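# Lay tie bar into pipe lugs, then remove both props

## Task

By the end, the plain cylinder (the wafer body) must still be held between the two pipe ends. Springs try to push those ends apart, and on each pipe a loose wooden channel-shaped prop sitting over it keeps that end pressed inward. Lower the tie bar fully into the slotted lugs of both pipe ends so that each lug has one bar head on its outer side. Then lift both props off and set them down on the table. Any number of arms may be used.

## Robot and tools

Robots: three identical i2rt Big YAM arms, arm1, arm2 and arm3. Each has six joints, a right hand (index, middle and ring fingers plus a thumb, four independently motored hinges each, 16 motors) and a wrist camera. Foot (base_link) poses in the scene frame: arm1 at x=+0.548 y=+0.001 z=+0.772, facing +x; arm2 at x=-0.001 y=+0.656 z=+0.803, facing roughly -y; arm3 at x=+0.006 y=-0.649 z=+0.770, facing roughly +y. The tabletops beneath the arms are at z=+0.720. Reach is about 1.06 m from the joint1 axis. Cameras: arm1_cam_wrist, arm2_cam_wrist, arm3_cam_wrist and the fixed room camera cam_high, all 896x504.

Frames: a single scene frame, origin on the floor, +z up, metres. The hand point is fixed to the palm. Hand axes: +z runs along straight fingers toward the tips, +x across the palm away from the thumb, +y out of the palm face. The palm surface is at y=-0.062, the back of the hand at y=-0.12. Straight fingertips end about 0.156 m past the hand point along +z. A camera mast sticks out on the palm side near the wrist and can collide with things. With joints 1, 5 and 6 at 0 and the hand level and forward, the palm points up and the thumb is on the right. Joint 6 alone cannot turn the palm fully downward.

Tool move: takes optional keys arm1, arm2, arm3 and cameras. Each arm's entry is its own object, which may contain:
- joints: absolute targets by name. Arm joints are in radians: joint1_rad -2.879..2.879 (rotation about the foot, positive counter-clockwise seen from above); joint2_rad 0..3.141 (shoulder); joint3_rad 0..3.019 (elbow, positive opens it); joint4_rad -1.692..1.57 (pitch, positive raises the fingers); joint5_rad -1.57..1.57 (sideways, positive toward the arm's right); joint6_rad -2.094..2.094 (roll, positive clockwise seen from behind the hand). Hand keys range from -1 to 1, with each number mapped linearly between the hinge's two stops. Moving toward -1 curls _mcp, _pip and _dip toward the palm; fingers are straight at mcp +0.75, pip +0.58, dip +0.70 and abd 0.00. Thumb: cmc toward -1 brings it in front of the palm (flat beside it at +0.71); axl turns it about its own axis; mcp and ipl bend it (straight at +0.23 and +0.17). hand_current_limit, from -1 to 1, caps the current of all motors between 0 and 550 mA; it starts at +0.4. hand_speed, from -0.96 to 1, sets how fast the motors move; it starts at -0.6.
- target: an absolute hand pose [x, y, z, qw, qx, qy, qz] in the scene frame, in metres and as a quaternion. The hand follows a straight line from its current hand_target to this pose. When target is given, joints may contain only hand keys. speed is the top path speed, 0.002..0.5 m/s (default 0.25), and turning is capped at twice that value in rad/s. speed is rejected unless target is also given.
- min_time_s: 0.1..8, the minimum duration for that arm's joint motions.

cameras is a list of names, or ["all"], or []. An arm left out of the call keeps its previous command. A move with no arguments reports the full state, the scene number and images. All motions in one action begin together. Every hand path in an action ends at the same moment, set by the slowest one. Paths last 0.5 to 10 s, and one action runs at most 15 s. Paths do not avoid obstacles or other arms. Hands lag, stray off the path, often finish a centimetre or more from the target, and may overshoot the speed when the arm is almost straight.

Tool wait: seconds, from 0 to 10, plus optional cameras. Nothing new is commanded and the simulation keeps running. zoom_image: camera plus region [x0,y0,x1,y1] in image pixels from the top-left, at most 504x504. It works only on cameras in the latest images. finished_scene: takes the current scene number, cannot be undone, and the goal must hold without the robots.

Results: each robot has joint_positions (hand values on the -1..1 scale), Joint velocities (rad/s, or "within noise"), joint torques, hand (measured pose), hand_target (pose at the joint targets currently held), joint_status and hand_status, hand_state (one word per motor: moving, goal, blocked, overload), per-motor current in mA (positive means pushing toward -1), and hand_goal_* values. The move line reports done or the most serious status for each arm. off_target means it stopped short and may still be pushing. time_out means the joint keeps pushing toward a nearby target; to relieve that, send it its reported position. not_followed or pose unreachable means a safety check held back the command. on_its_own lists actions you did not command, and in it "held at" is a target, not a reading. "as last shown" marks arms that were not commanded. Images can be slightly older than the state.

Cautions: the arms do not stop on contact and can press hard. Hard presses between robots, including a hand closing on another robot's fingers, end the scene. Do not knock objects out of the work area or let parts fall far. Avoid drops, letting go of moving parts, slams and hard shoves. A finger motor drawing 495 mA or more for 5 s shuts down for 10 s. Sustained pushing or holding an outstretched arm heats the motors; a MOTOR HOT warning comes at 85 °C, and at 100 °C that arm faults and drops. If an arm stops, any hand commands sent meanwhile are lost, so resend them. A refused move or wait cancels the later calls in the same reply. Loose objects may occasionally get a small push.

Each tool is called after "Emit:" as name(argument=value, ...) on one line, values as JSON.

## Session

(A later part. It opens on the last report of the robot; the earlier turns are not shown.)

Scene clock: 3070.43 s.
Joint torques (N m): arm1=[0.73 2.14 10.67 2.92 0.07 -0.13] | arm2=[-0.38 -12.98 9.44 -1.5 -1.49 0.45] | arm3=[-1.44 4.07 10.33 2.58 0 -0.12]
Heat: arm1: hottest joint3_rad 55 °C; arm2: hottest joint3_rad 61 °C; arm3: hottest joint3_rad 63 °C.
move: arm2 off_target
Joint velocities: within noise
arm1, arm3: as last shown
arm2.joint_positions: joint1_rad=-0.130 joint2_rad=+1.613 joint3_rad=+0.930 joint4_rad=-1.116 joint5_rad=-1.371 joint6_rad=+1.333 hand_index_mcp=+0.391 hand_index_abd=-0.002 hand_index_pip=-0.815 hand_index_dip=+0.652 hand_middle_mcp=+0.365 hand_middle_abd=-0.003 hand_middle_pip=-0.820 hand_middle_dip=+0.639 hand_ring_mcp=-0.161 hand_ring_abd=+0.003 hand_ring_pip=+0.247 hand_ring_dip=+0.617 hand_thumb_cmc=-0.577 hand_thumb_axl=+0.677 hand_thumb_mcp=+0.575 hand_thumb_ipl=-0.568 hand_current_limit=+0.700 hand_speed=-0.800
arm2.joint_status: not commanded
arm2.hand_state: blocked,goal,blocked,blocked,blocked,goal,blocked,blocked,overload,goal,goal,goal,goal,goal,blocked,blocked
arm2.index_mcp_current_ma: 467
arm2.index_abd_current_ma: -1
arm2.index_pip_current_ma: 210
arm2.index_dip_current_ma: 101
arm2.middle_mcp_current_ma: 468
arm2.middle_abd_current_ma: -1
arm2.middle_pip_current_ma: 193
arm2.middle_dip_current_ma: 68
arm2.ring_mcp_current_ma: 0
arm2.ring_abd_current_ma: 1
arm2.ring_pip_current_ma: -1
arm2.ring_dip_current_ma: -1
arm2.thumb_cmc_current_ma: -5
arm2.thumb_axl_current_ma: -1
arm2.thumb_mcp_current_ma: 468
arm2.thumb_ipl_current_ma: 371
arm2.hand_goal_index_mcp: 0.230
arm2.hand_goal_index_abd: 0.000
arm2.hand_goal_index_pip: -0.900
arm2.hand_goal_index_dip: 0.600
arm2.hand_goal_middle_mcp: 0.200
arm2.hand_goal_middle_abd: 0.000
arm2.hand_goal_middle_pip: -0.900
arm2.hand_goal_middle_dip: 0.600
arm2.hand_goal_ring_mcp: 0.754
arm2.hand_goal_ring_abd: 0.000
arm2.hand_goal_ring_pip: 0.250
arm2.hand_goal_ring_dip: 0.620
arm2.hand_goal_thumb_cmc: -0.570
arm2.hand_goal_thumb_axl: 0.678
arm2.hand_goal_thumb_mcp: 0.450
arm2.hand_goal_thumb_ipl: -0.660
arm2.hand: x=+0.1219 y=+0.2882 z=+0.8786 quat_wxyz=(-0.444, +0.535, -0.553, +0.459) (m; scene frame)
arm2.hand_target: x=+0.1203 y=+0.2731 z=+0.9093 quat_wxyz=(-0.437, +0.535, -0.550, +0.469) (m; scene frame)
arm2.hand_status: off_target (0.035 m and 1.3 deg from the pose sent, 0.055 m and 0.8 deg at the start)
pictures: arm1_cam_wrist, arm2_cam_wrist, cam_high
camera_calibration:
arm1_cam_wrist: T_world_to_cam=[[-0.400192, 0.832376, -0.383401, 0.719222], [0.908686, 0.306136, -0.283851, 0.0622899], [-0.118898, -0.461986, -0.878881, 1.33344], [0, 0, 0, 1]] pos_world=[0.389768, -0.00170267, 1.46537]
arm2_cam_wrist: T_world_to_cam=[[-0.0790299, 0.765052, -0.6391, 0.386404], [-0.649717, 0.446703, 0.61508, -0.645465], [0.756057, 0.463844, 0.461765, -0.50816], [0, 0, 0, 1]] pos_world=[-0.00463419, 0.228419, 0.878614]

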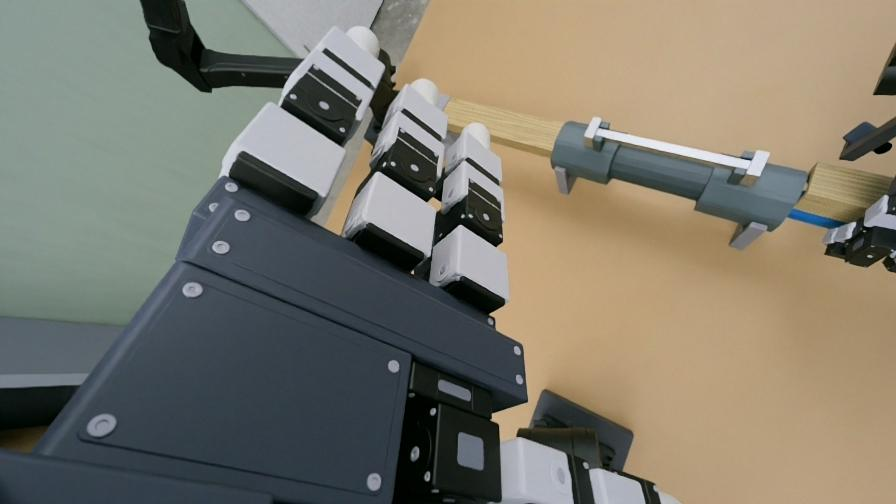

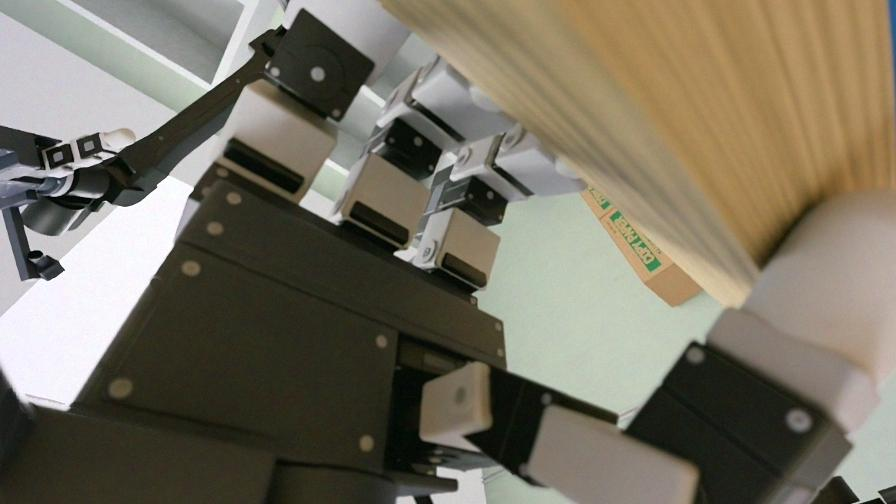

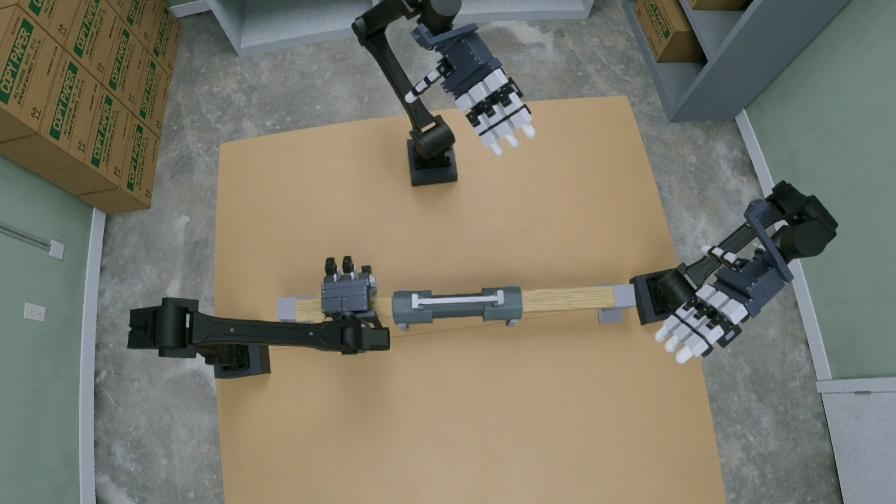

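Emit:
move(arm2={"target":[0.122,0.276,0.95,-0.437,0.535,-0.551,0.469],"speed":0.06})

Emit:
move(arm2={"target":[0.124,0.278,0.985,-0.437,0.535,-0.551,0.469],"speed":0.06}, cameras=["arm1_cam_wrist","arm2_cam_wrist","cam_high"])

Emit:
zoom_image(camera="arm1_cam_wrist", region=[740, 140, 896, 296])

Scene clock: 3080.83 s.
Joint torques (N m): arm1=[0.09 2.08 10.77 2.77 0.02 -0.1] | arm2=[0.09 -11.28 9.91 -0.59 -1.28 0.21] | arm3=[-1.44 4.01 10.36 2.61 -0.02 -0.12]
Heat: arm1: hottest joint3_rad 55 °C; arm2: hottest joint3_rad 64 °C; arm3: hottest joint3_rad 63 °C.
move: arm2 off_target
Joint velocities: within noise
arm1, arm3: as last shown
arm2.joint_positions: joint1_rad=-0.130 joint2_rad=+1.525 joint3_rad=+0.972 joint4_rad=-1.223 joint5_rad=-1.377 joint6_rad=+1.383 hand_index_mcp=+0.385 hand_index_abd=-0.002 hand_index_pip=-0.815 hand_index_dip=+0.652 hand_middle_mcp=+0.340 hand_middle_abd=-0.003 hand_middle_pip=-0.826 hand_middle_dip=+0.635 hand_ring_mcp=-0.162 hand_ring_abd=+0.003 hand_ring_pip=+0.247 hand_ring_dip=+0.617 hand_thumb_cmc=-0.550 hand_thumb_axl=+0.677 hand_thumb_mcp=+0.576 hand_thumb_ipl=-0.567 hand_current_limit=+0.700 hand_speed=-0.800
arm2.joint_status: not commanded
arm2.hand_state: blocked,goal,blocked,blocked,blocked,goal,blocked,blocked,overload,goal,goal,goal,blocked,goal,blocked,blocked
arm2.index_mcp_current_ma: 468
arm2.index_abd_current_ma: -1
arm2.index_pip_current_ma: 210
arm2.index_dip_current_ma: 101
arm2.middle_mcp_current_ma: 468
arm2.middle_abd_current_ma: -1
arm2.middle_pip_current_ma: 171
arm2.middle_dip_current_ma: 57
arm2.ring_mcp_current_ma: 0
arm2.ring_abd_current_ma: 1
arm2.ring_pip_current_ma: -1
arm2.ring_dip_current_ma: -1
arm2.thumb_cmc_current_ma: 25
arm2.thumb_axl_current_ma: 0
arm2.thumb_mcp_current_ma: 468
arm2.thumb_ipl_current_ma: 377
arm2.hand_goal_index_mcp: 0.230
arm2.hand_goal_index_abd: 0.000
arm2.hand_goal_index_pip: -0.900
arm2.hand_goal_index_dip: 0.600
arm2.hand_goal_middle_mcp: 0.200
arm2.hand_goal_middle_abd: 0.000
arm2.hand_goal_middle_pip: -0.900
arm2.hand_goal_middle_dip: 0.600
arm2.hand_goal_ring_mcp: 0.754
arm2.hand_goal_ring_abd: 0.000
arm2.hand_goal_ring_pip: 0.250
arm2.hand_goal_ring_dip: 0.620
arm2.hand_goal_thumb_cmc: -0.570
arm2.hand_goal_thumb_axl: 0.678
arm2.hand_goal_thumb_mcp: 0.450
arm2.hand_goal_thumb_ipl: -0.660
arm2.on_its_own: hand_middle_mcp moved -0.025 toward your old target +0.200
arm2.hand: x=+0.1226 y=+0.2924 z=+0.9259 quat_wxyz=(-0.449, +0.526, -0.560, +0.456) (m; scene frame)
arm2.hand_target: x=+0.1221 y=+0.2772 z=+0.9499 quat_wxyz=(-0.437, +0.535, -0.551, +0.469) (m; scene frame)
arm2.hand_status: off_target (0.029 m and 2.5 deg from the pose sent, 0.072 m and 1.4 deg at the start)
pictures: none

Scene clock: 3082.13 s.
Joint torques (N m): arm1=[0.85 2.08 10.78 2.5 0.08 -0.15] | arm2=[0.5 -10.75 10.39 -0.5 -1.31 0.21] | arm3=[-1.38 3.9 10.39 2.59 -0.01 -0.14]
Heat: arm1: hottest joint3_rad 55 °C; arm2: hottest joint3_rad 64 °C; arm3: hottest joint3_rad 63 °C.
move: arm2 off_target
Joint velocities: within noise
arm1, arm3: as last shown
arm2.joint_positions: joint1_rad=-0.130 joint2_rad=+1.470 joint3_rad=+1.014 joint4_rad=-1.292 joint5_rad=-1.377 joint6_rad=+1.410 hand_index_mcp=+0.385 hand_index_abd=-0.002 hand_index_pip=-0.815 hand_index_dip=+0.652 hand_middle_mcp=+0.340 hand_middle_abd=-0.003 hand_middle_pip=-0.826 hand_middle_dip=+0.635 hand_ring_mcp=-0.162 hand_ring_abd=+0.003 hand_ring_pip=+0.247 hand_ring_dip=+0.617 hand_thumb_cmc=-0.550 hand_thumb_axl=+0.677 hand_thumb_mcp=+0.576 hand_thumb_ipl=-0.567 hand_current_limit=+0.700 hand_speed=-0.800
arm2.joint_status: not commanded
arm2.hand_state: blocked,goal,blocked,blocked,blocked,goal,blocked,blocked,overload,goal,goal,goal,blocked,goal,blocked,blocked
arm2.index_mcp_current_ma: 467
arm2.index_abd_current_ma: -1
arm2.index_pip_current_ma: 210
arm2.index_dip_current_ma: 101
arm2.middle_mcp_current_ma: 467
arm2.middle_abd_current_ma: -1
arm2.middle_pip_current_ma: 171
arm2.middle_dip_current_ma: 57
arm2.ring_mcp_current_ma: 0
arm2.ring_abd_current_ma: 1
arm2.ring_pip_current_ma: -1
arm2.ring_dip_current_ma: -1
arm2.thumb_cmc_current_ma: 26
arm2.thumb_axl_current_ma: 0
arm2.thumb_mcp_current_ma: 468
arm2.thumb_ipl_current_ma: 377
arm2.hand_goal_index_mcp: 0.230
arm2.hand_goal_index_abd: 0.000
arm2.hand_goal_index_pip: -0.900
arm2.hand_goal_index_dip: 0.600
arm2.hand_goal_middle_mcp: 0.200
arm2.hand_goal_middle_abd: 0.000
arm2.hand_goal_middle_pip: -0.900
arm2.hand_goal_middle_dip: 0.600
arm2.hand_goal_ring_mcp: 0.754
arm2.hand_goal_ring_abd: 0.000
arm2.hand_goal_ring_pip: 0.250
arm2.hand_goal_ring_dip: 0.620
arm2.hand_goal_thumb_cmc: -0.570
arm2.hand_goal_thumb_axl: 0.678
arm2.hand_goal_thumb_mcp: 0.450
arm2.hand_goal_thumb_ipl: -0.660
arm2.hand: x=+0.1223 y=+0.2924 z=+0.9601 quat_wxyz=(-0.448, +0.525, -0.562, +0.457) (m; scene frame)
arm2.hand_target: x=+0.1241 y=+0.2792 z=+0.9848 quat_wxyz=(-0.437, +0.535, -0.551, +0.469) (m; scene frame)
arm2.hand_status: off_target (0.029 m and 2.5 deg from the pose sent, 0.061 m and 2.5 deg at the start)
pictures: arm1_cam_wrist, arm2_cam_wrist, cam_high
camera_calibration:
arm1_cam_wrist: T_world_to_cam=[[-0.400192, 0.832376, -0.383401, 0.719222], [0.908686, 0.306136, -0.283851, 0.0622899], [-0.118898, -0.461986, -0.878881, 1.33344], [0, 0, 0, 1]] pos_world=[0.389768, -0.00170267, 1.46537]
arm2_cam_wrist: T_world_to_cam=[[-0.0643056, 0.781747, -0.620271, 0.410662], [-0.645344, 0.441522, 0.623369, -0.704183], [0.76118, 0.440374, 0.476104, -0.555478], [0, 0, 0, 1]] pos_world=[-0.00521365, 0.234496, 0.958153]

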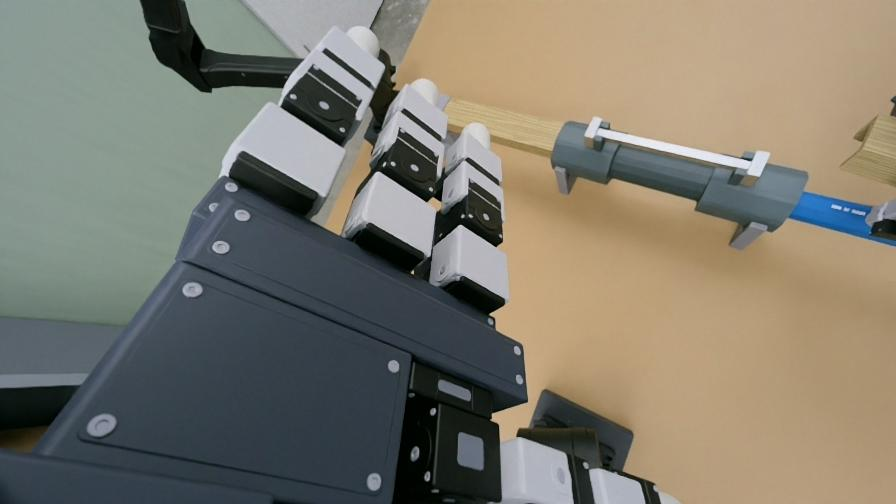

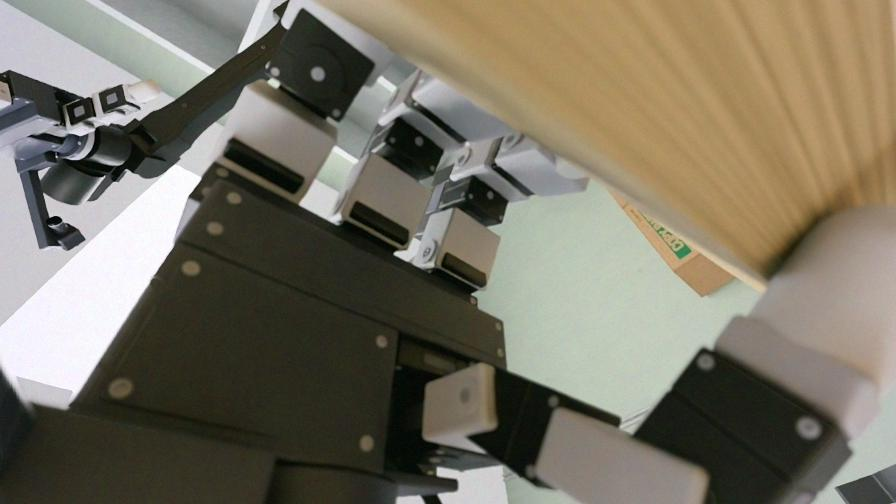

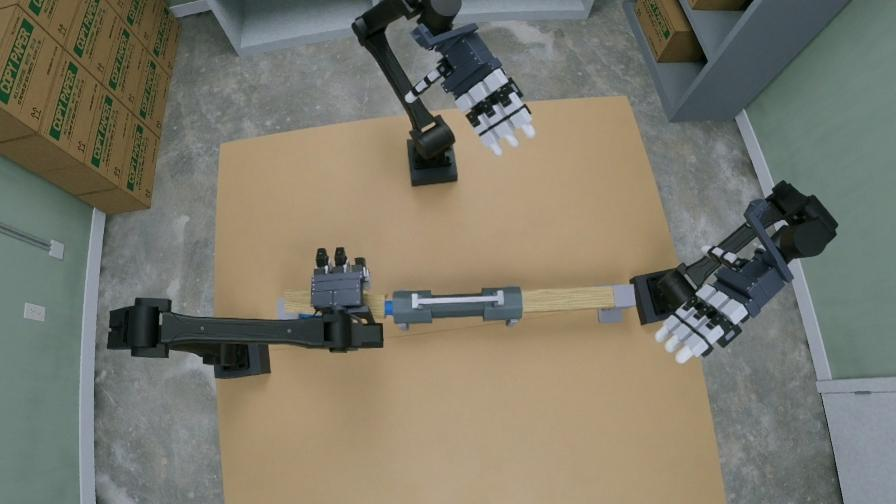

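Scaled by 3.231 from the camera's 896x504 image, which has a finer 1280x720 frame.

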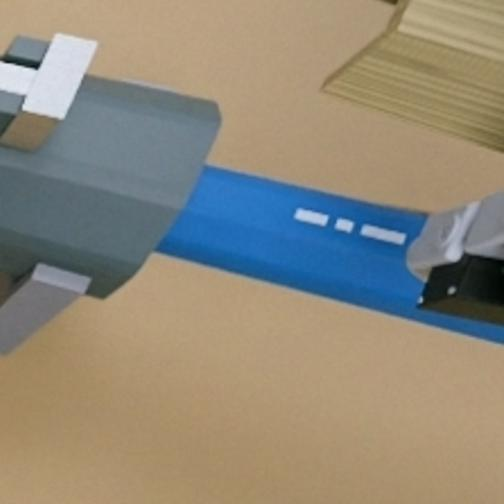

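Emit:
move(arm2={"joints":{"joint1_rad":0.35},"min_time_s":4.5}, cameras=["arm1_cam_wrist","arm2_cam_wrist","cam_high"])

Emit:
zoom_image(camera="cam_high", region=[200, 180, 540, 400])

Scene clock: 3094.30 s.
Joint torques (N m): arm1=[0.09 2.02 10.66 2.67 -0.04 -0.16] | arm2=[1.08 -10.75 10.4 -0.55 -1.32 0.21] | arm3=[-1.44 3.96 10.39 2.58 -0.01 -0.13]
Heat: arm1: hottest joint3_rad 55 °C; arm2: hottest joint3_rad 68 °C; arm3: hottest joint3_rad 63 °C.
move: arm2 done
Joint velocities: within noise
arm1, arm3: as last shown
arm2.joint_positions: joint1_rad=+0.339 joint2_rad=+1.470 joint3_rad=+1.014 joint4_rad=-1.293 joint5_rad=-1.377 joint6_rad=+1.410 hand_index_mcp=+0.385 hand_index_abd=-0.002 hand_index_pip=-0.815 hand_index_dip=+0.652 hand_middle_mcp=+0.340 hand_middle_abd=-0.003 hand_middle_pip=-0.826 hand_middle_dip=+0.635 hand_ring_mcp=-0.163 hand_ring_abd=+0.003 hand_ring_pip=+0.247 hand_ring_dip=+0.617 hand_thumb_cmc=-0.550 hand_thumb_axl=+0.677 hand_thumb_mcp=+0.576 hand_thumb_ipl=-0.567 hand_current_limit=+0.700 hand_speed=-0.800
arm2.joint_status: all done
arm2.hand_state: blocked,goal,blocked,blocked,blocked,goal,blocked,blocked,overload,goal,goal,goal,blocked,goal,blocked,blocked
arm2.index_mcp_current_ma: 468
arm2.index_abd_current_ma: -1
arm2.index_pip_current_ma: 210
arm2.index_dip_current_ma: 101
arm2.middle_mcp_current_ma: 468
arm2.middle_abd_current_ma: -1
arm2.middle_pip_current_ma: 171
arm2.middle_dip_current_ma: 57
arm2.ring_mcp_current_ma: 0
arm2.ring_abd_current_ma: 1
arm2.ring_pip_current_ma: -1
arm2.ring_dip_current_ma: -1
arm2.thumb_cmc_current_ma: 26
arm2.thumb_axl_current_ma: 0
arm2.thumb_mcp_current_ma: 468
arm2.thumb_ipl_current_ma: 377
arm2.hand_goal_index_mcp: 0.230
arm2.hand_goal_index_abd: 0.000
arm2.hand_goal_index_pip: -0.900
arm2.hand_goal_index_dip: 0.600
arm2.hand_goal_middle_mcp: 0.200
arm2.hand_goal_middle_abd: 0.000
arm2.hand_goal_middle_pip: -0.900
arm2.hand_goal_middle_dip: 0.600
arm2.hand_goal_ring_mcp: 0.754
arm2.hand_goal_ring_abd: 0.000
arm2.hand_goal_ring_pip: 0.250
arm2.hand_goal_ring_dip: 0.620
arm2.hand_goal_thumb_cmc: -0.570
arm2.hand_goal_thumb_axl: 0.678
arm2.hand_goal_thumb_mcp: 0.450
arm2.hand_goal_thumb_ipl: -0.660
arm2.hand: x=+0.2726 y=+0.3877 z=+0.9617 quat_wxyz=(-0.541, +0.641, -0.424, +0.342) (m; scene frame)
arm2.hand_target: x=+0.2815 y=+0.3782 z=+0.9865 quat_wxyz=(-0.534, +0.649, -0.409, +0.355) (m; scene frame)
arm2.hand_status: not commanded
pictures: arm1_cam_wrist, arm2_cam_wrist, cam_high
camera_calibration:
arm1_cam_wrist: T_world_to_cam=[[-0.400192, 0.832376, -0.383401, 0.719222], [0.908686, 0.306136, -0.283851, 0.0622899], [-0.118898, -0.461986, -0.878881, 1.33344], [0, 0, 0, 1]] pos_world=[0.389768, -0.00170267, 1.46537]
arm2_cam_wrist: T_world_to_cam=[[-0.408924, 0.666508, -0.623337, 0.48835], [-0.776603, 0.104544, 0.621255, -0.481767], [0.479237, 0.738131, 0.474861, -0.749988], [0, 0, 0, 1]] pos_world=[0.184978, 0.278467, 0.959847]

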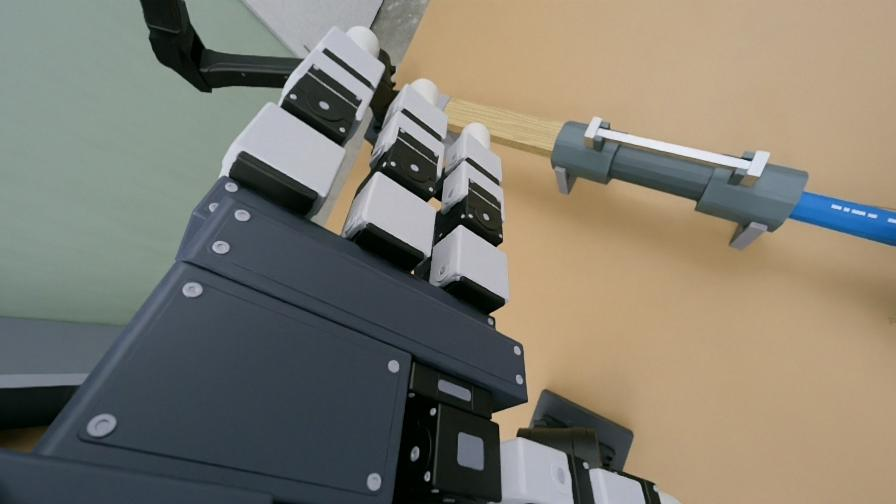

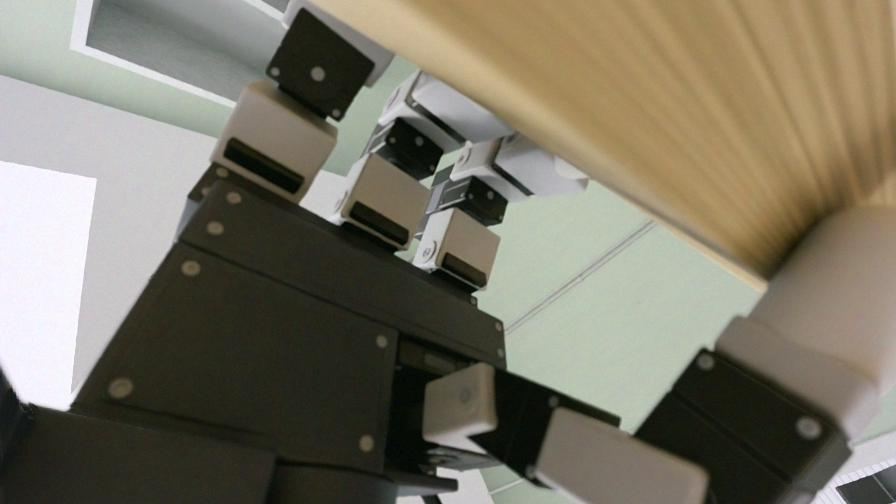

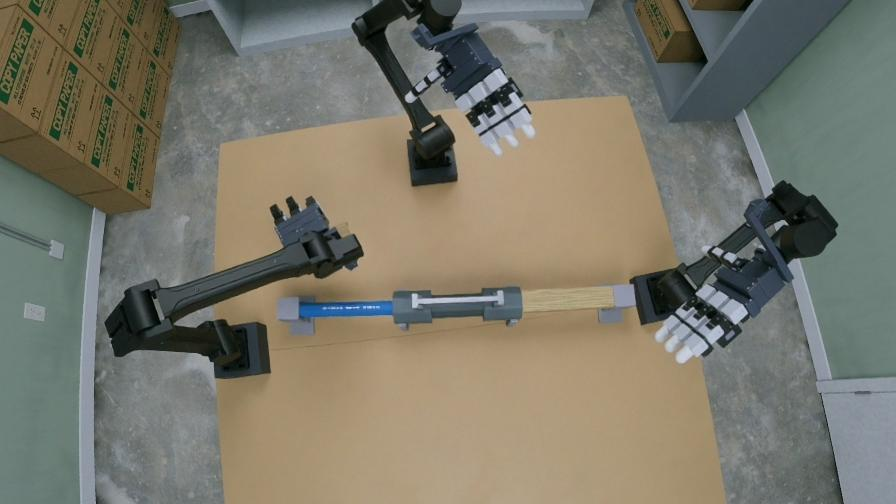

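Scaled by 1.482 from the camera's 896x504 image, which has a finer 1280x720 frame.

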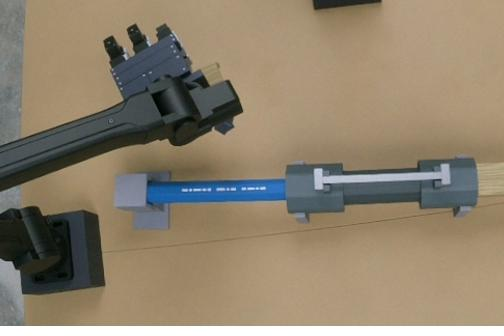

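Emit:
zoom_image(camera="arm2_cam_wrist", region=[480, 0, 896, 340])

Emit:
zoom_image(camera="cam_high", region=[240, 180, 380, 300])

Scaled by 1.212 from the camera's 896x504 image, which has a finer 1280x720 frame.

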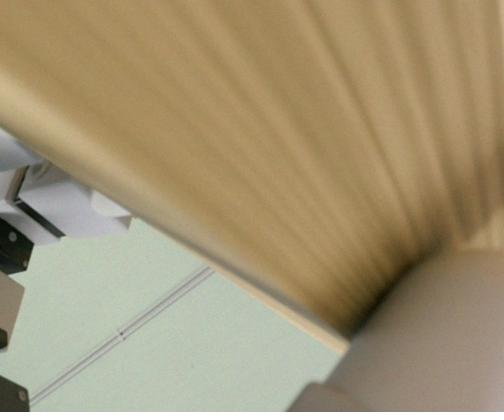

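Scaled by 3.600 from the camera's 896x504 image, which has a finer 1280x720 frame.

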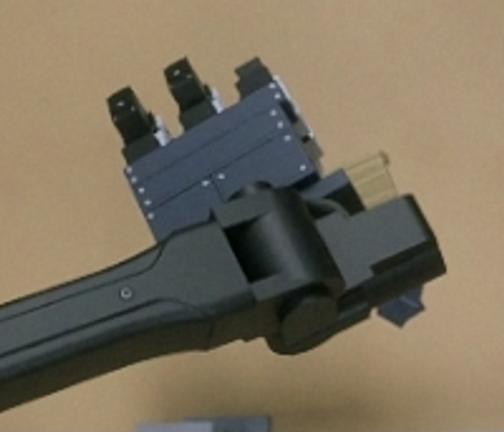

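Emit:
move(arm1={"joints":{"joint1_rad":-0.05},"min_time_s":2}, arm2={"target":[0.26,0.39,0.86,-0.534,0.649,-0.409,0.355],"speed":0.08,"joints":{"hand_ring_pip":0.45}}, cameras=["arm1_cam_wrist","arm2_cam_wrist","cam_high"])

Scene clock: 3154.53 s.
Joint torques (N m): arm1=[-1.03 1.79 10.82 2.96 0.05 -0.02] | arm2=[-1.2 -9.05 5.61 0.03 -1.1 -0.03] | arm3=[-1.61 3.96 10.33 2.61 -0.02 -0.13]
Heat: arm1: hottest joint3_rad 55 °C; arm2: hottest joint3_rad 74 °C; arm3: hottest joint3_rad 63 °C.
move: arm1 done; arm2 done
Joint velocities: within noise
arm1.joint_positions: joint1_rad=-0.039 joint2_rad=+0.529 joint3_rad=+1.363 joint4_rad=-1.256 joint5_rad=-0.065 joint6_rad=+1.052 hand_index_mcp=+0.756 hand_index_abd=+0.001 hand_index_pip=+0.577 hand_index_dip=+0.696 hand_middle_mcp=+0.756 hand_middle_abd=+0.001 hand_middle_pip=+0.577 hand_middle_dip=+0.696 hand_ring_mcp=+0.756 hand_ring_abd=+0.001 hand_ring_pip=+0.577 hand_ring_dip=+0.696 hand_thumb_cmc=+0.715 hand_thumb_axl=+0.677 hand_thumb_mcp=+0.226 hand_thumb_ipl=+0.168 hand_current_limit=+0.400 hand_speed=-0.600
arm1.joint_status: all done
arm1.hand_state: goal,goal,goal,goal,goal,goal,goal,goal,goal,goal,goal,goal,goal,goal,goal,goal
arm1.index_mcp_current_ma: 4
arm1.index_abd_current_ma: 1
arm1.index_pip_current_ma: 1
arm1.index_dip_current_ma: 0
arm1.middle_mcp_current_ma: 5
arm1.middle_abd_current_ma: 1
arm1.middle_pip_current_ma: 1
arm1.middle_dip_current_ma: 0
arm1.ring_mcp_current_ma: 5
arm1.ring_abd_current_ma: 1
arm1.ring_pip_current_ma: 1
arm1.ring_dip_current_ma: 0
arm1.thumb_cmc_current_ma: 3
arm1.thumb_axl_current_ma: -2
arm1.thumb_mcp_current_ma: 0
arm1.thumb_ipl_current_ma: -1
arm1.hand_goal_index_mcp: 0.754
arm1.hand_goal_index_abd: 0.000
arm1.hand_goal_index_pip: 0.576
arm1.hand_goal_index_dip: 0.696
arm1.hand_goal_middle_mcp: 0.754
arm1.hand_goal_middle_abd: 0.000
arm1.hand_goal_middle_pip: 0.576
arm1.hand_goal_middle_dip: 0.696
arm1.hand_goal_ring_mcp: 0.754
arm1.hand_goal_ring_abd: 0.000
arm1.hand_goal_ring_pip: 0.576
arm1.hand_goal_ring_dip: 0.696
arm1.hand_goal_thumb_cmc: 0.714
arm1.hand_goal_thumb_axl: 0.678
arm1.hand_goal_thumb_mcp: 0.226
arm1.hand_goal_thumb_ipl: 0.168
arm1.hand: x=+0.3276 y=+0.0850 z=+1.3527 quat_wxyz=(-0.530, -0.214, +0.811, +0.125) (m; scene frame)
arm1.hand_target: x=+0.3329 y=+0.0873 z=+1.3621 quat_wxyz=(-0.538, -0.208, +0.806, +0.131) (m; scene frame)
arm1.hand_status: not commanded
arm2.joint_positions: joint1_rad=+0.319 joint2_rad=+1.631 joint3_rad=+0.882 joint4_rad=-1.157 joint5_rad=-1.371 joint6_rad=+1.217 hand_index_mcp=+0.385 hand_index_abd=-0.002 hand_index_pip=-0.815 hand_index_dip=+0.652 hand_middle_mcp=+0.340 hand_middle_abd=-0.003 hand_middle_pip=-0.826 hand_middle_dip=+0.635 hand_ring_mcp=-0.195 hand_ring_abd=+0.003 hand_ring_pip=+0.446 hand_ring_dip=+0.617 hand_thumb_cmc=-0.549 hand_thumb_axl=+0.677 hand_thumb_mcp=+0.576 hand_thumb_ipl=-0.567 hand_current_limit=+0.700 hand_speed=-0.800
arm2.joint_status: all done
arm2.hand_state: blocked,goal,blocked,blocked,blocked,goal,blocked,blocked,overload,goal,goal,goal,blocked,goal,blocked,blocked
arm2.index_mcp_current_ma: 467
arm2.index_abd_current_ma: -1
arm2.index_pip_current_ma: 210
arm2.index_dip_current_ma: 101
arm2.middle_mcp_current_ma: 467
arm2.middle_abd_current_ma: -1
arm2.middle_pip_current_ma: 171
arm2.middle_dip_current_ma: 57
arm2.ring_mcp_current_ma: 0
arm2.ring_abd_current_ma: 1
arm2.ring_pip_current_ma: -2
arm2.ring_dip_current_ma: -1
arm2.thumb_cmc_current_ma: 26
arm2.thumb_axl_current_ma: 0
arm2.thumb_mcp_current_ma: 467
arm2.thumb_ipl_current_ma: 377
arm2.hand_goal_index_mcp: 0.230
arm2.hand_goal_index_abd: 0.000
arm2.hand_goal_index_pip: -0.900
arm2.hand_goal_index_dip: 0.600
arm2.hand_goal_middle_mcp: 0.200
arm2.hand_goal_middle_abd: 0.000
arm2.hand_goal_middle_pip: -0.900
arm2.hand_goal_middle_dip: 0.600
arm2.hand_goal_ring_mcp: 0.754
arm2.hand_goal_ring_abd: 0.000
arm2.hand_goal_ring_pip: 0.450
arm2.hand_goal_ring_dip: 0.620
arm2.hand_goal_thumb_cmc: -0.570
arm2.hand_goal_thumb_axl: 0.678
arm2.hand_goal_thumb_mcp: 0.450
arm2.hand_goal_thumb_ipl: -0.660
arm2.hand: x=+0.2619 y=+0.3967 z=+0.8625 quat_wxyz=(-0.538, +0.650, -0.409, +0.348) (m; scene frame)
arm2.hand_target: x=+0.2600 y=+0.3901 z=+0.8601 quat_wxyz=(-0.534, +0.649, -0.409, +0.355) (m; scene frame)
arm2.hand_status: done (0.007 m and 0.9 deg from the pose sent, 0.103 m and 2.5 deg at the start)
arm3: as last shown
pictures: arm1_cam_wrist, arm2_cam_wrist, cam_high
camera_calibration:
arm1_cam_wrist: T_world_to_cam=[[0.0714124, 0.92014, -0.385023, 0.462107], [0.939566, -0.191636, -0.283712, 0.0455405], [-0.334839, -0.341494, -0.878217, 1.45115], [0, 0, 0, 1]] pos_world=[0.410112, 0.079082, 1.46526]
arm2_cam_wrist: T_world_to_cam=[[-0.410583, 0.641092, -0.6484, 0.448266], [-0.788137, 0.108086, 0.605936, -0.414627], [0.458543, 0.759815, 0.46089, -0.695622], [0, 0, 0, 1]] pos_world=[0.176241, 0.285979, 0.862498]

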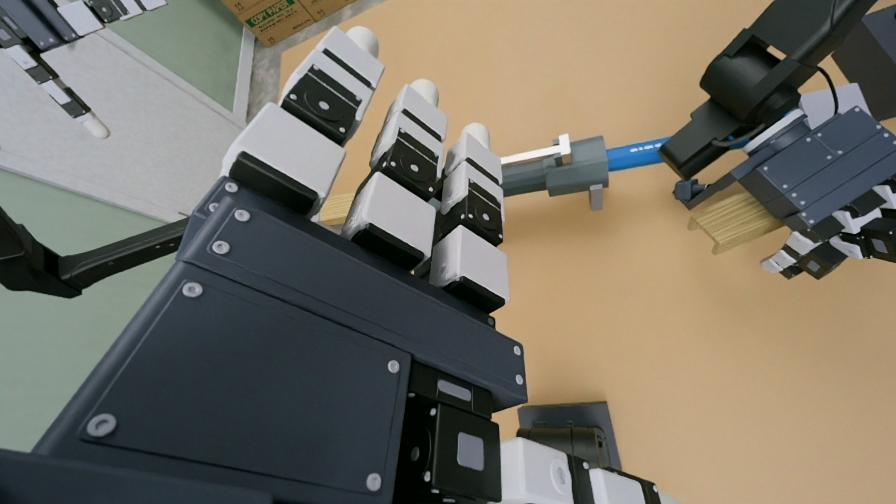

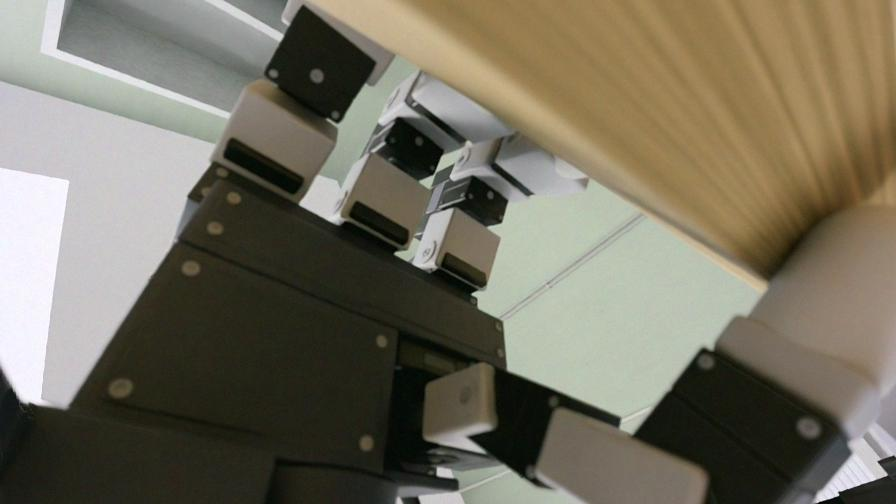

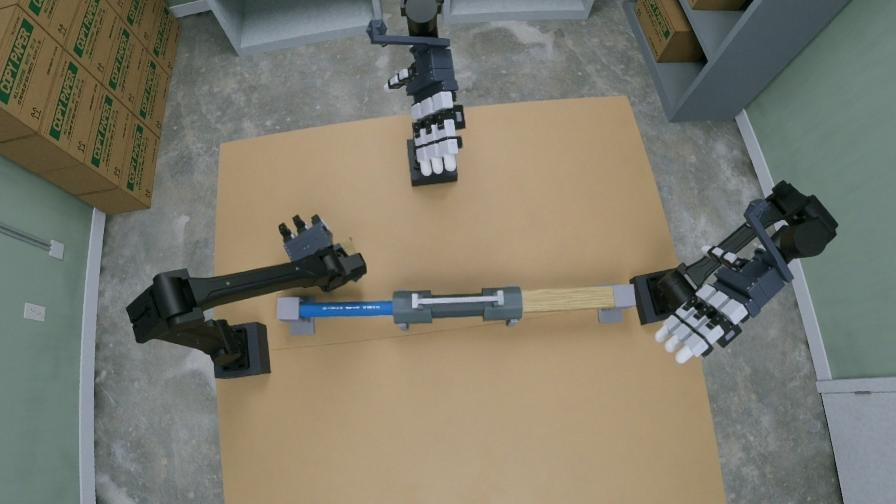

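Emit:
zoom_image(camera="arm1_cam_wrist", region=[670, 120, 896, 320])

Emit:
move(arm2={"target":[0.26,0.39,0.81,-0.534,0.649,-0.409,0.355],"speed":0.06}, cameras=["arm1_cam_wrist","arm2_cam_wrist"])

Emit:
zoom_image(camera="arm1_cam_wrist", region=[670, 120, 896, 320])

Scaled by 2.230 from the camera's 896x504 image, which has a finer 1280x720 frame.

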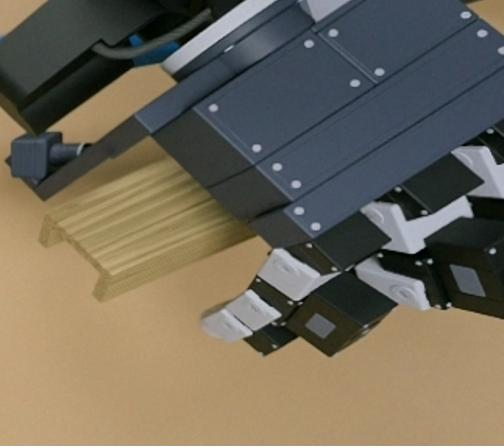

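Scene clock: 3164.80 s.
Joint torques (N m): arm1=[-0.67 1.26 10.44 2.66 0 -0.04] | arm2=[-1.14 -9.76 4.59 0.24 -1.09 -0.03] | arm3=[-1.44 4.01 10.39 2.61 -0.02 -0.13]
Heat: arm1: hottest joint3_rad 55 °C; arm2: hottest joint3_rad 69 °C; arm3: hottest joint3_rad 63 °C.
move: arm2 done
Joint velocities: within noise
arm1, arm3: as last shown
arm2.joint_positions: joint1_rad=+0.317 joint2_rad=+1.745 joint3_rad=+0.854 joint4_rad=-1.024 joint5_rad=-1.371 joint6_rad=+1.204 hand_index_mcp=+0.385 hand_index_abd=-0.002 hand_index_pip=-0.815 hand_index_dip=+0.652 hand_middle_mcp=+0.339 hand_middle_abd=-0.003 hand_middle_pip=-0.826 hand_middle_dip=+0.635 hand_ring_mcp=-0.198 hand_ring_abd=+0.003 hand_ring_pip=+0.446 hand_ring_dip=+0.617 hand_thumb_cmc=-0.549 hand_thumb_axl=+0.677 hand_thumb_mcp=+0.576 hand_thumb_ipl=-0.567 hand_current_limit=+0.700 hand_speed=-0.800
arm2.joint_status: not commanded
arm2.hand_state: blocked,goal,blocked,blocked,blocked,goal,blocked,blocked,overload,goal,goal,goal,blocked,goal,blocked,blocked
arm2.index_mcp_current_ma: 468
arm2.index_abd_current_ma: -1
arm2.index_pip_current_ma: 210
arm2.index_dip_current_ma: 101
arm2.middle_mcp_current_ma: 467
arm2.middle_abd_current_ma: -1
arm2.middle_pip_current_ma: 171
arm2.middle_dip_current_ma: 57
arm2.ring_mcp_current_ma: 0
arm2.ring_abd_current_ma: 1
arm2.ring_pip_current_ma: -2
arm2.ring_dip_current_ma: -1
arm2.thumb_cmc_current_ma: 27
arm2.thumb_axl_current_ma: 0
arm2.thumb_mcp_current_ma: 467
arm2.thumb_ipl_current_ma: 377
arm2.hand_goal_index_mcp: 0.230
arm2.hand_goal_index_abd: 0.000
arm2.hand_goal_index_pip: -0.900
arm2.hand_goal_index_dip: 0.600
arm2.hand_goal_middle_mcp: 0.200
arm2.hand_goal_middle_abd: 0.000
arm2.hand_goal_middle_pip: -0.900
arm2.hand_goal_middle_dip: 0.600
arm2.hand_goal_ring_mcp: 0.754
arm2.hand_goal_ring_abd: 0.000
arm2.hand_goal_ring_pip: 0.450
arm2.hand_goal_ring_dip: 0.620
arm2.hand_goal_thumb_cmc: -0.570
arm2.hand_goal_thumb_axl: 0.678
arm2.hand_goal_thumb_mcp: 0.450
arm2.hand_goal_thumb_ipl: -0.660
arm2.hand: x=+0.2626 y=+0.3949 z=+0.8131 quat_wxyz=(-0.538, +0.651, -0.407, +0.350) (m; scene frame)
arm2.hand_target: x=+0.2600 y=+0.3901 z=+0.8101 quat_wxyz=(-0.534, +0.649, -0.409, +0.355) (m; scene frame)
arm2.hand_status: done (0.006 m and 0.8 deg from the pose sent, 0.053 m and 0.9 deg at the start)
pictures: arm1_cam_wrist, arm2_cam_wrist
camera_calibration:
arm1_cam_wrist: T_world_to_cam=[[0.0714124, 0.92014, -0.385023, 0.462107], [0.939566, -0.191636, -0.283712, 0.0455405], [-0.334839, -0.341494, -0.878217, 1.45115], [0, 0, 0, 1]] pos_world=[0.410112, 0.079082, 1.46526]
arm2_cam_wrist: T_world_to_cam=[[-0.409613, 0.638291, -0.651768, 0.421227], [-0.789635, 0.109702, 0.603691, -0.382425], [0.456831, 0.761938, 0.459081, -0.67065], [0, 0, 0, 1]] pos_world=[0.176938, 0.284082, 0.813292]

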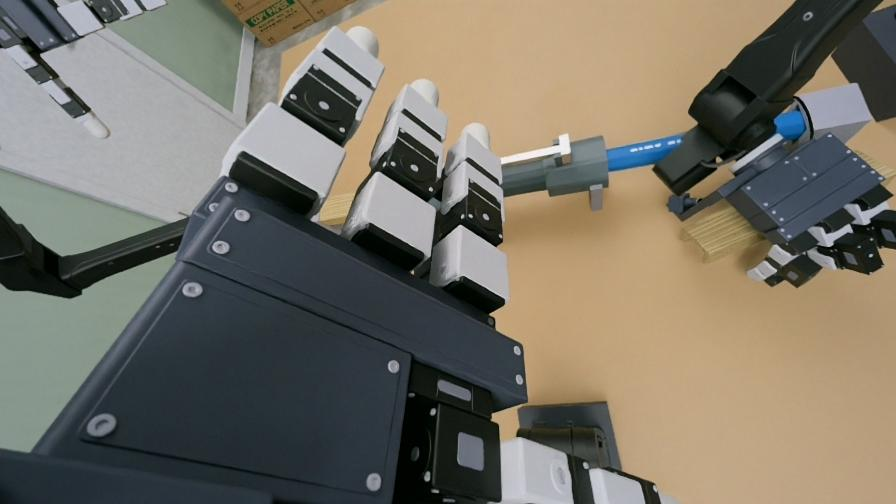

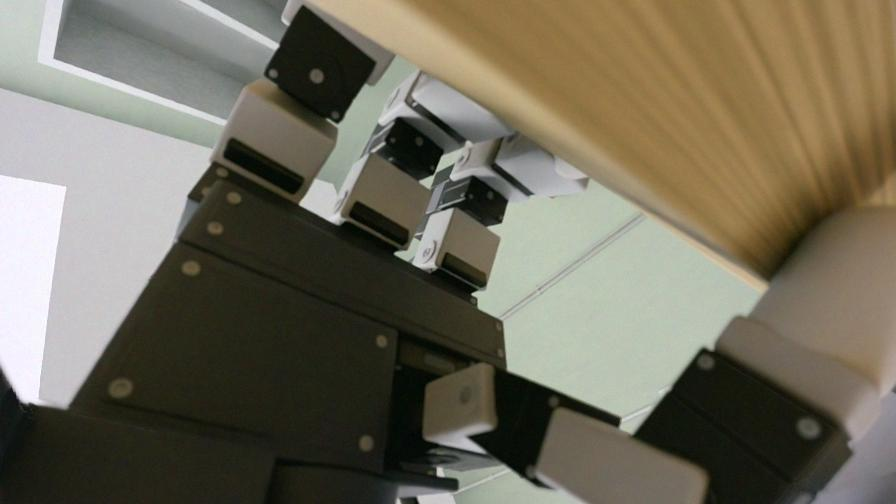

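Scaled by 2.230 from the camera's 896x504 image, which has a finer 1280x720 frame.

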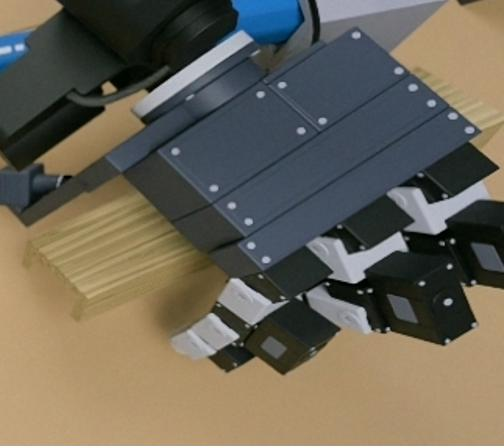

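Emit:
move(arm2={"target":[0.26,0.39,0.785,-0.4755,0.693,-0.438,0.318],"speed":0.06}, cameras=["arm1_cam_wrist","arm2_cam_wrist"])

Emit:
zoom_image(camera="arm1_cam_wrist", region=[670, 120, 896, 320])

Scene clock: 3219.77 s.
Joint torques (N m): arm1=[-1.96 1.55 10.76 2.76 0.06 -0.1] | arm2=[0.97 -11.58 4.52 0.73 -0.76 0.23] | arm3=[-1.44 3.84 10.36 2.58 -0.02 -0.13]
Heat: arm1: hottest joint3_rad 55 °C; arm2: hottest joint3_rad 59 °C; arm3: hottest joint3_rad 64 °C.
move: arm2 done
Joint velocities: within noise
arm1, arm3: as last shown
arm2.joint_positions: joint1_rad=+0.353 joint2_rad=+1.713 joint3_rad=+0.785 joint4_rad=-0.683 joint5_rad=-1.216 joint6_rad=+1.514 hand_index_mcp=+0.385 hand_index_abd=-0.002 hand_index_pip=-0.815 hand_index_dip=+0.652 hand_middle_mcp=+0.339 hand_middle_abd=-0.003 hand_middle_pip=-0.826 hand_middle_dip=+0.635 hand_ring_mcp=-0.200 hand_ring_abd=+0.004 hand_ring_pip=+0.447 hand_ring_dip=+0.617 hand_thumb_cmc=-0.549 hand_thumb_axl=+0.677 hand_thumb_mcp=+0.576 hand_thumb_ipl=-0.567 hand_current_limit=+0.700 hand_speed=-0.800
arm2.joint_status: not commanded
arm2.hand_state: blocked,goal,blocked,blocked,blocked,goal,blocked,blocked,overload,goal,goal,goal,blocked,goal,blocked,blocked
arm2.index_mcp_current_ma: 467
arm2.index_abd_current_ma: -1
arm2.index_pip_current_ma: 210
arm2.index_dip_current_ma: 101
arm2.middle_mcp_current_ma: 467
arm2.middle_abd_current_ma: -1
arm2.middle_pip_current_ma: 171
arm2.middle_dip_current_ma: 57
arm2.ring_mcp_current_ma: 0
arm2.ring_abd_current_ma: 2
arm2.ring_pip_current_ma: -1
arm2.ring_dip_current_ma: -1
arm2.thumb_cmc_current_ma: 27
arm2.thumb_axl_current_ma: 0
arm2.thumb_mcp_current_ma: 467
arm2.thumb_ipl_current_ma: 377
arm2.hand_goal_index_mcp: 0.230
arm2.hand_goal_index_abd: 0.000
arm2.hand_goal_index_pip: -0.900
arm2.hand_goal_index_dip: 0.600
arm2.hand_goal_middle_mcp: 0.200
arm2.hand_goal_middle_abd: 0.000
arm2.hand_goal_middle_pip: -0.900
arm2.hand_goal_middle_dip: 0.600
arm2.hand_goal_ring_mcp: 0.754
arm2.hand_goal_ring_abd: 0.000
arm2.hand_goal_ring_pip: 0.450
arm2.hand_goal_ring_dip: 0.620
arm2.hand_goal_thumb_cmc: -0.570
arm2.hand_goal_thumb_axl: 0.678
arm2.hand_goal_thumb_mcp: 0.450
arm2.hand_goal_thumb_ipl: -0.660
arm2.hand: x=+0.2565 y=+0.3900 z=+0.7798 quat_wxyz=(-0.480, +0.689, -0.441, +0.317) (m; scene frame)
arm2.hand_target: x=+0.2600 y=+0.3901 z=+0.7849 quat_wxyz=(-0.476, +0.693, -0.438, +0.318) (m; scene frame)
arm2.hand_status: done (0.006 m and 0.8 deg from the pose sent, 0.029 m and 10.0 deg at the start)
pictures: arm1_cam_wrist, arm2_cam_wrist
camera_calibration:
arm1_cam_wrist: T_world_to_cam=[[0.0714124, 0.92014, -0.385023, 0.462107], [0.939566, -0.191636, -0.283712, 0.0455405], [-0.334839, -0.341494, -0.878217, 1.45115], [0, 0, 0, 1]] pos_world=[0.410112, 0.079082, 1.46526]
arm2_cam_wrist: T_world_to_cam=[[-0.496318, 0.604222, -0.623365, 0.413582], [-0.68648, 0.166394, 0.707855, -0.496342], [0.531426, 0.779249, 0.332202, -0.575863], [0, 0, 0, 1]] pos_world=[0.170568, 0.281433, 0.800453]

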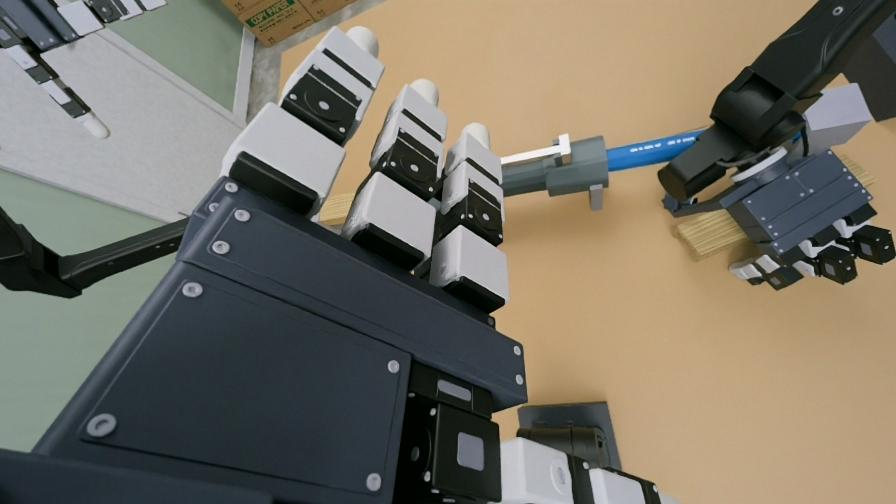

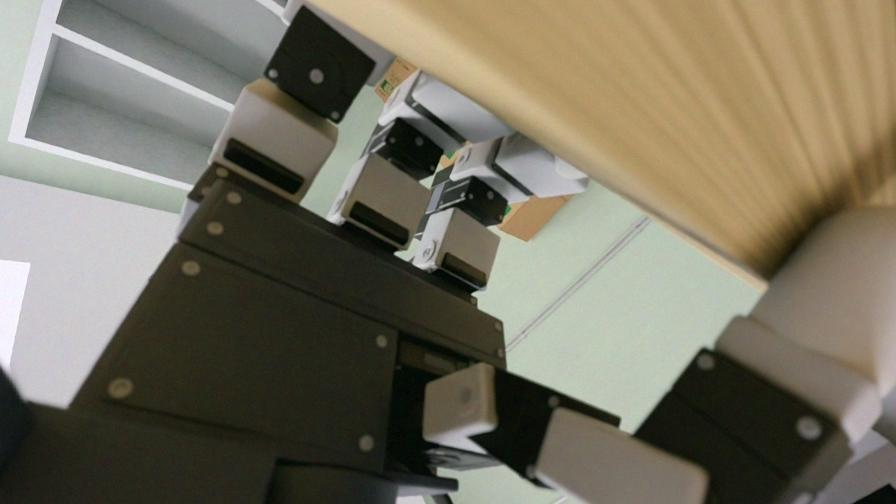

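Scaled by 2.230 from the camera's 896x504 image, which has a finer 1280x720 frame.

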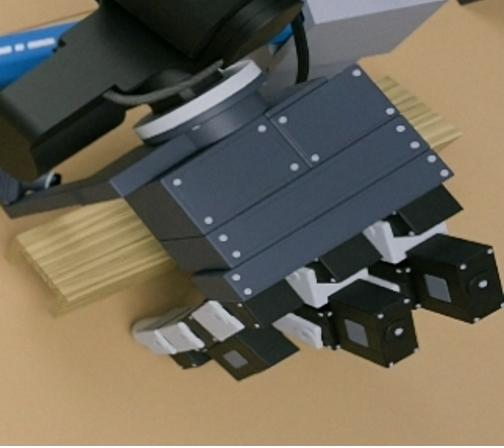

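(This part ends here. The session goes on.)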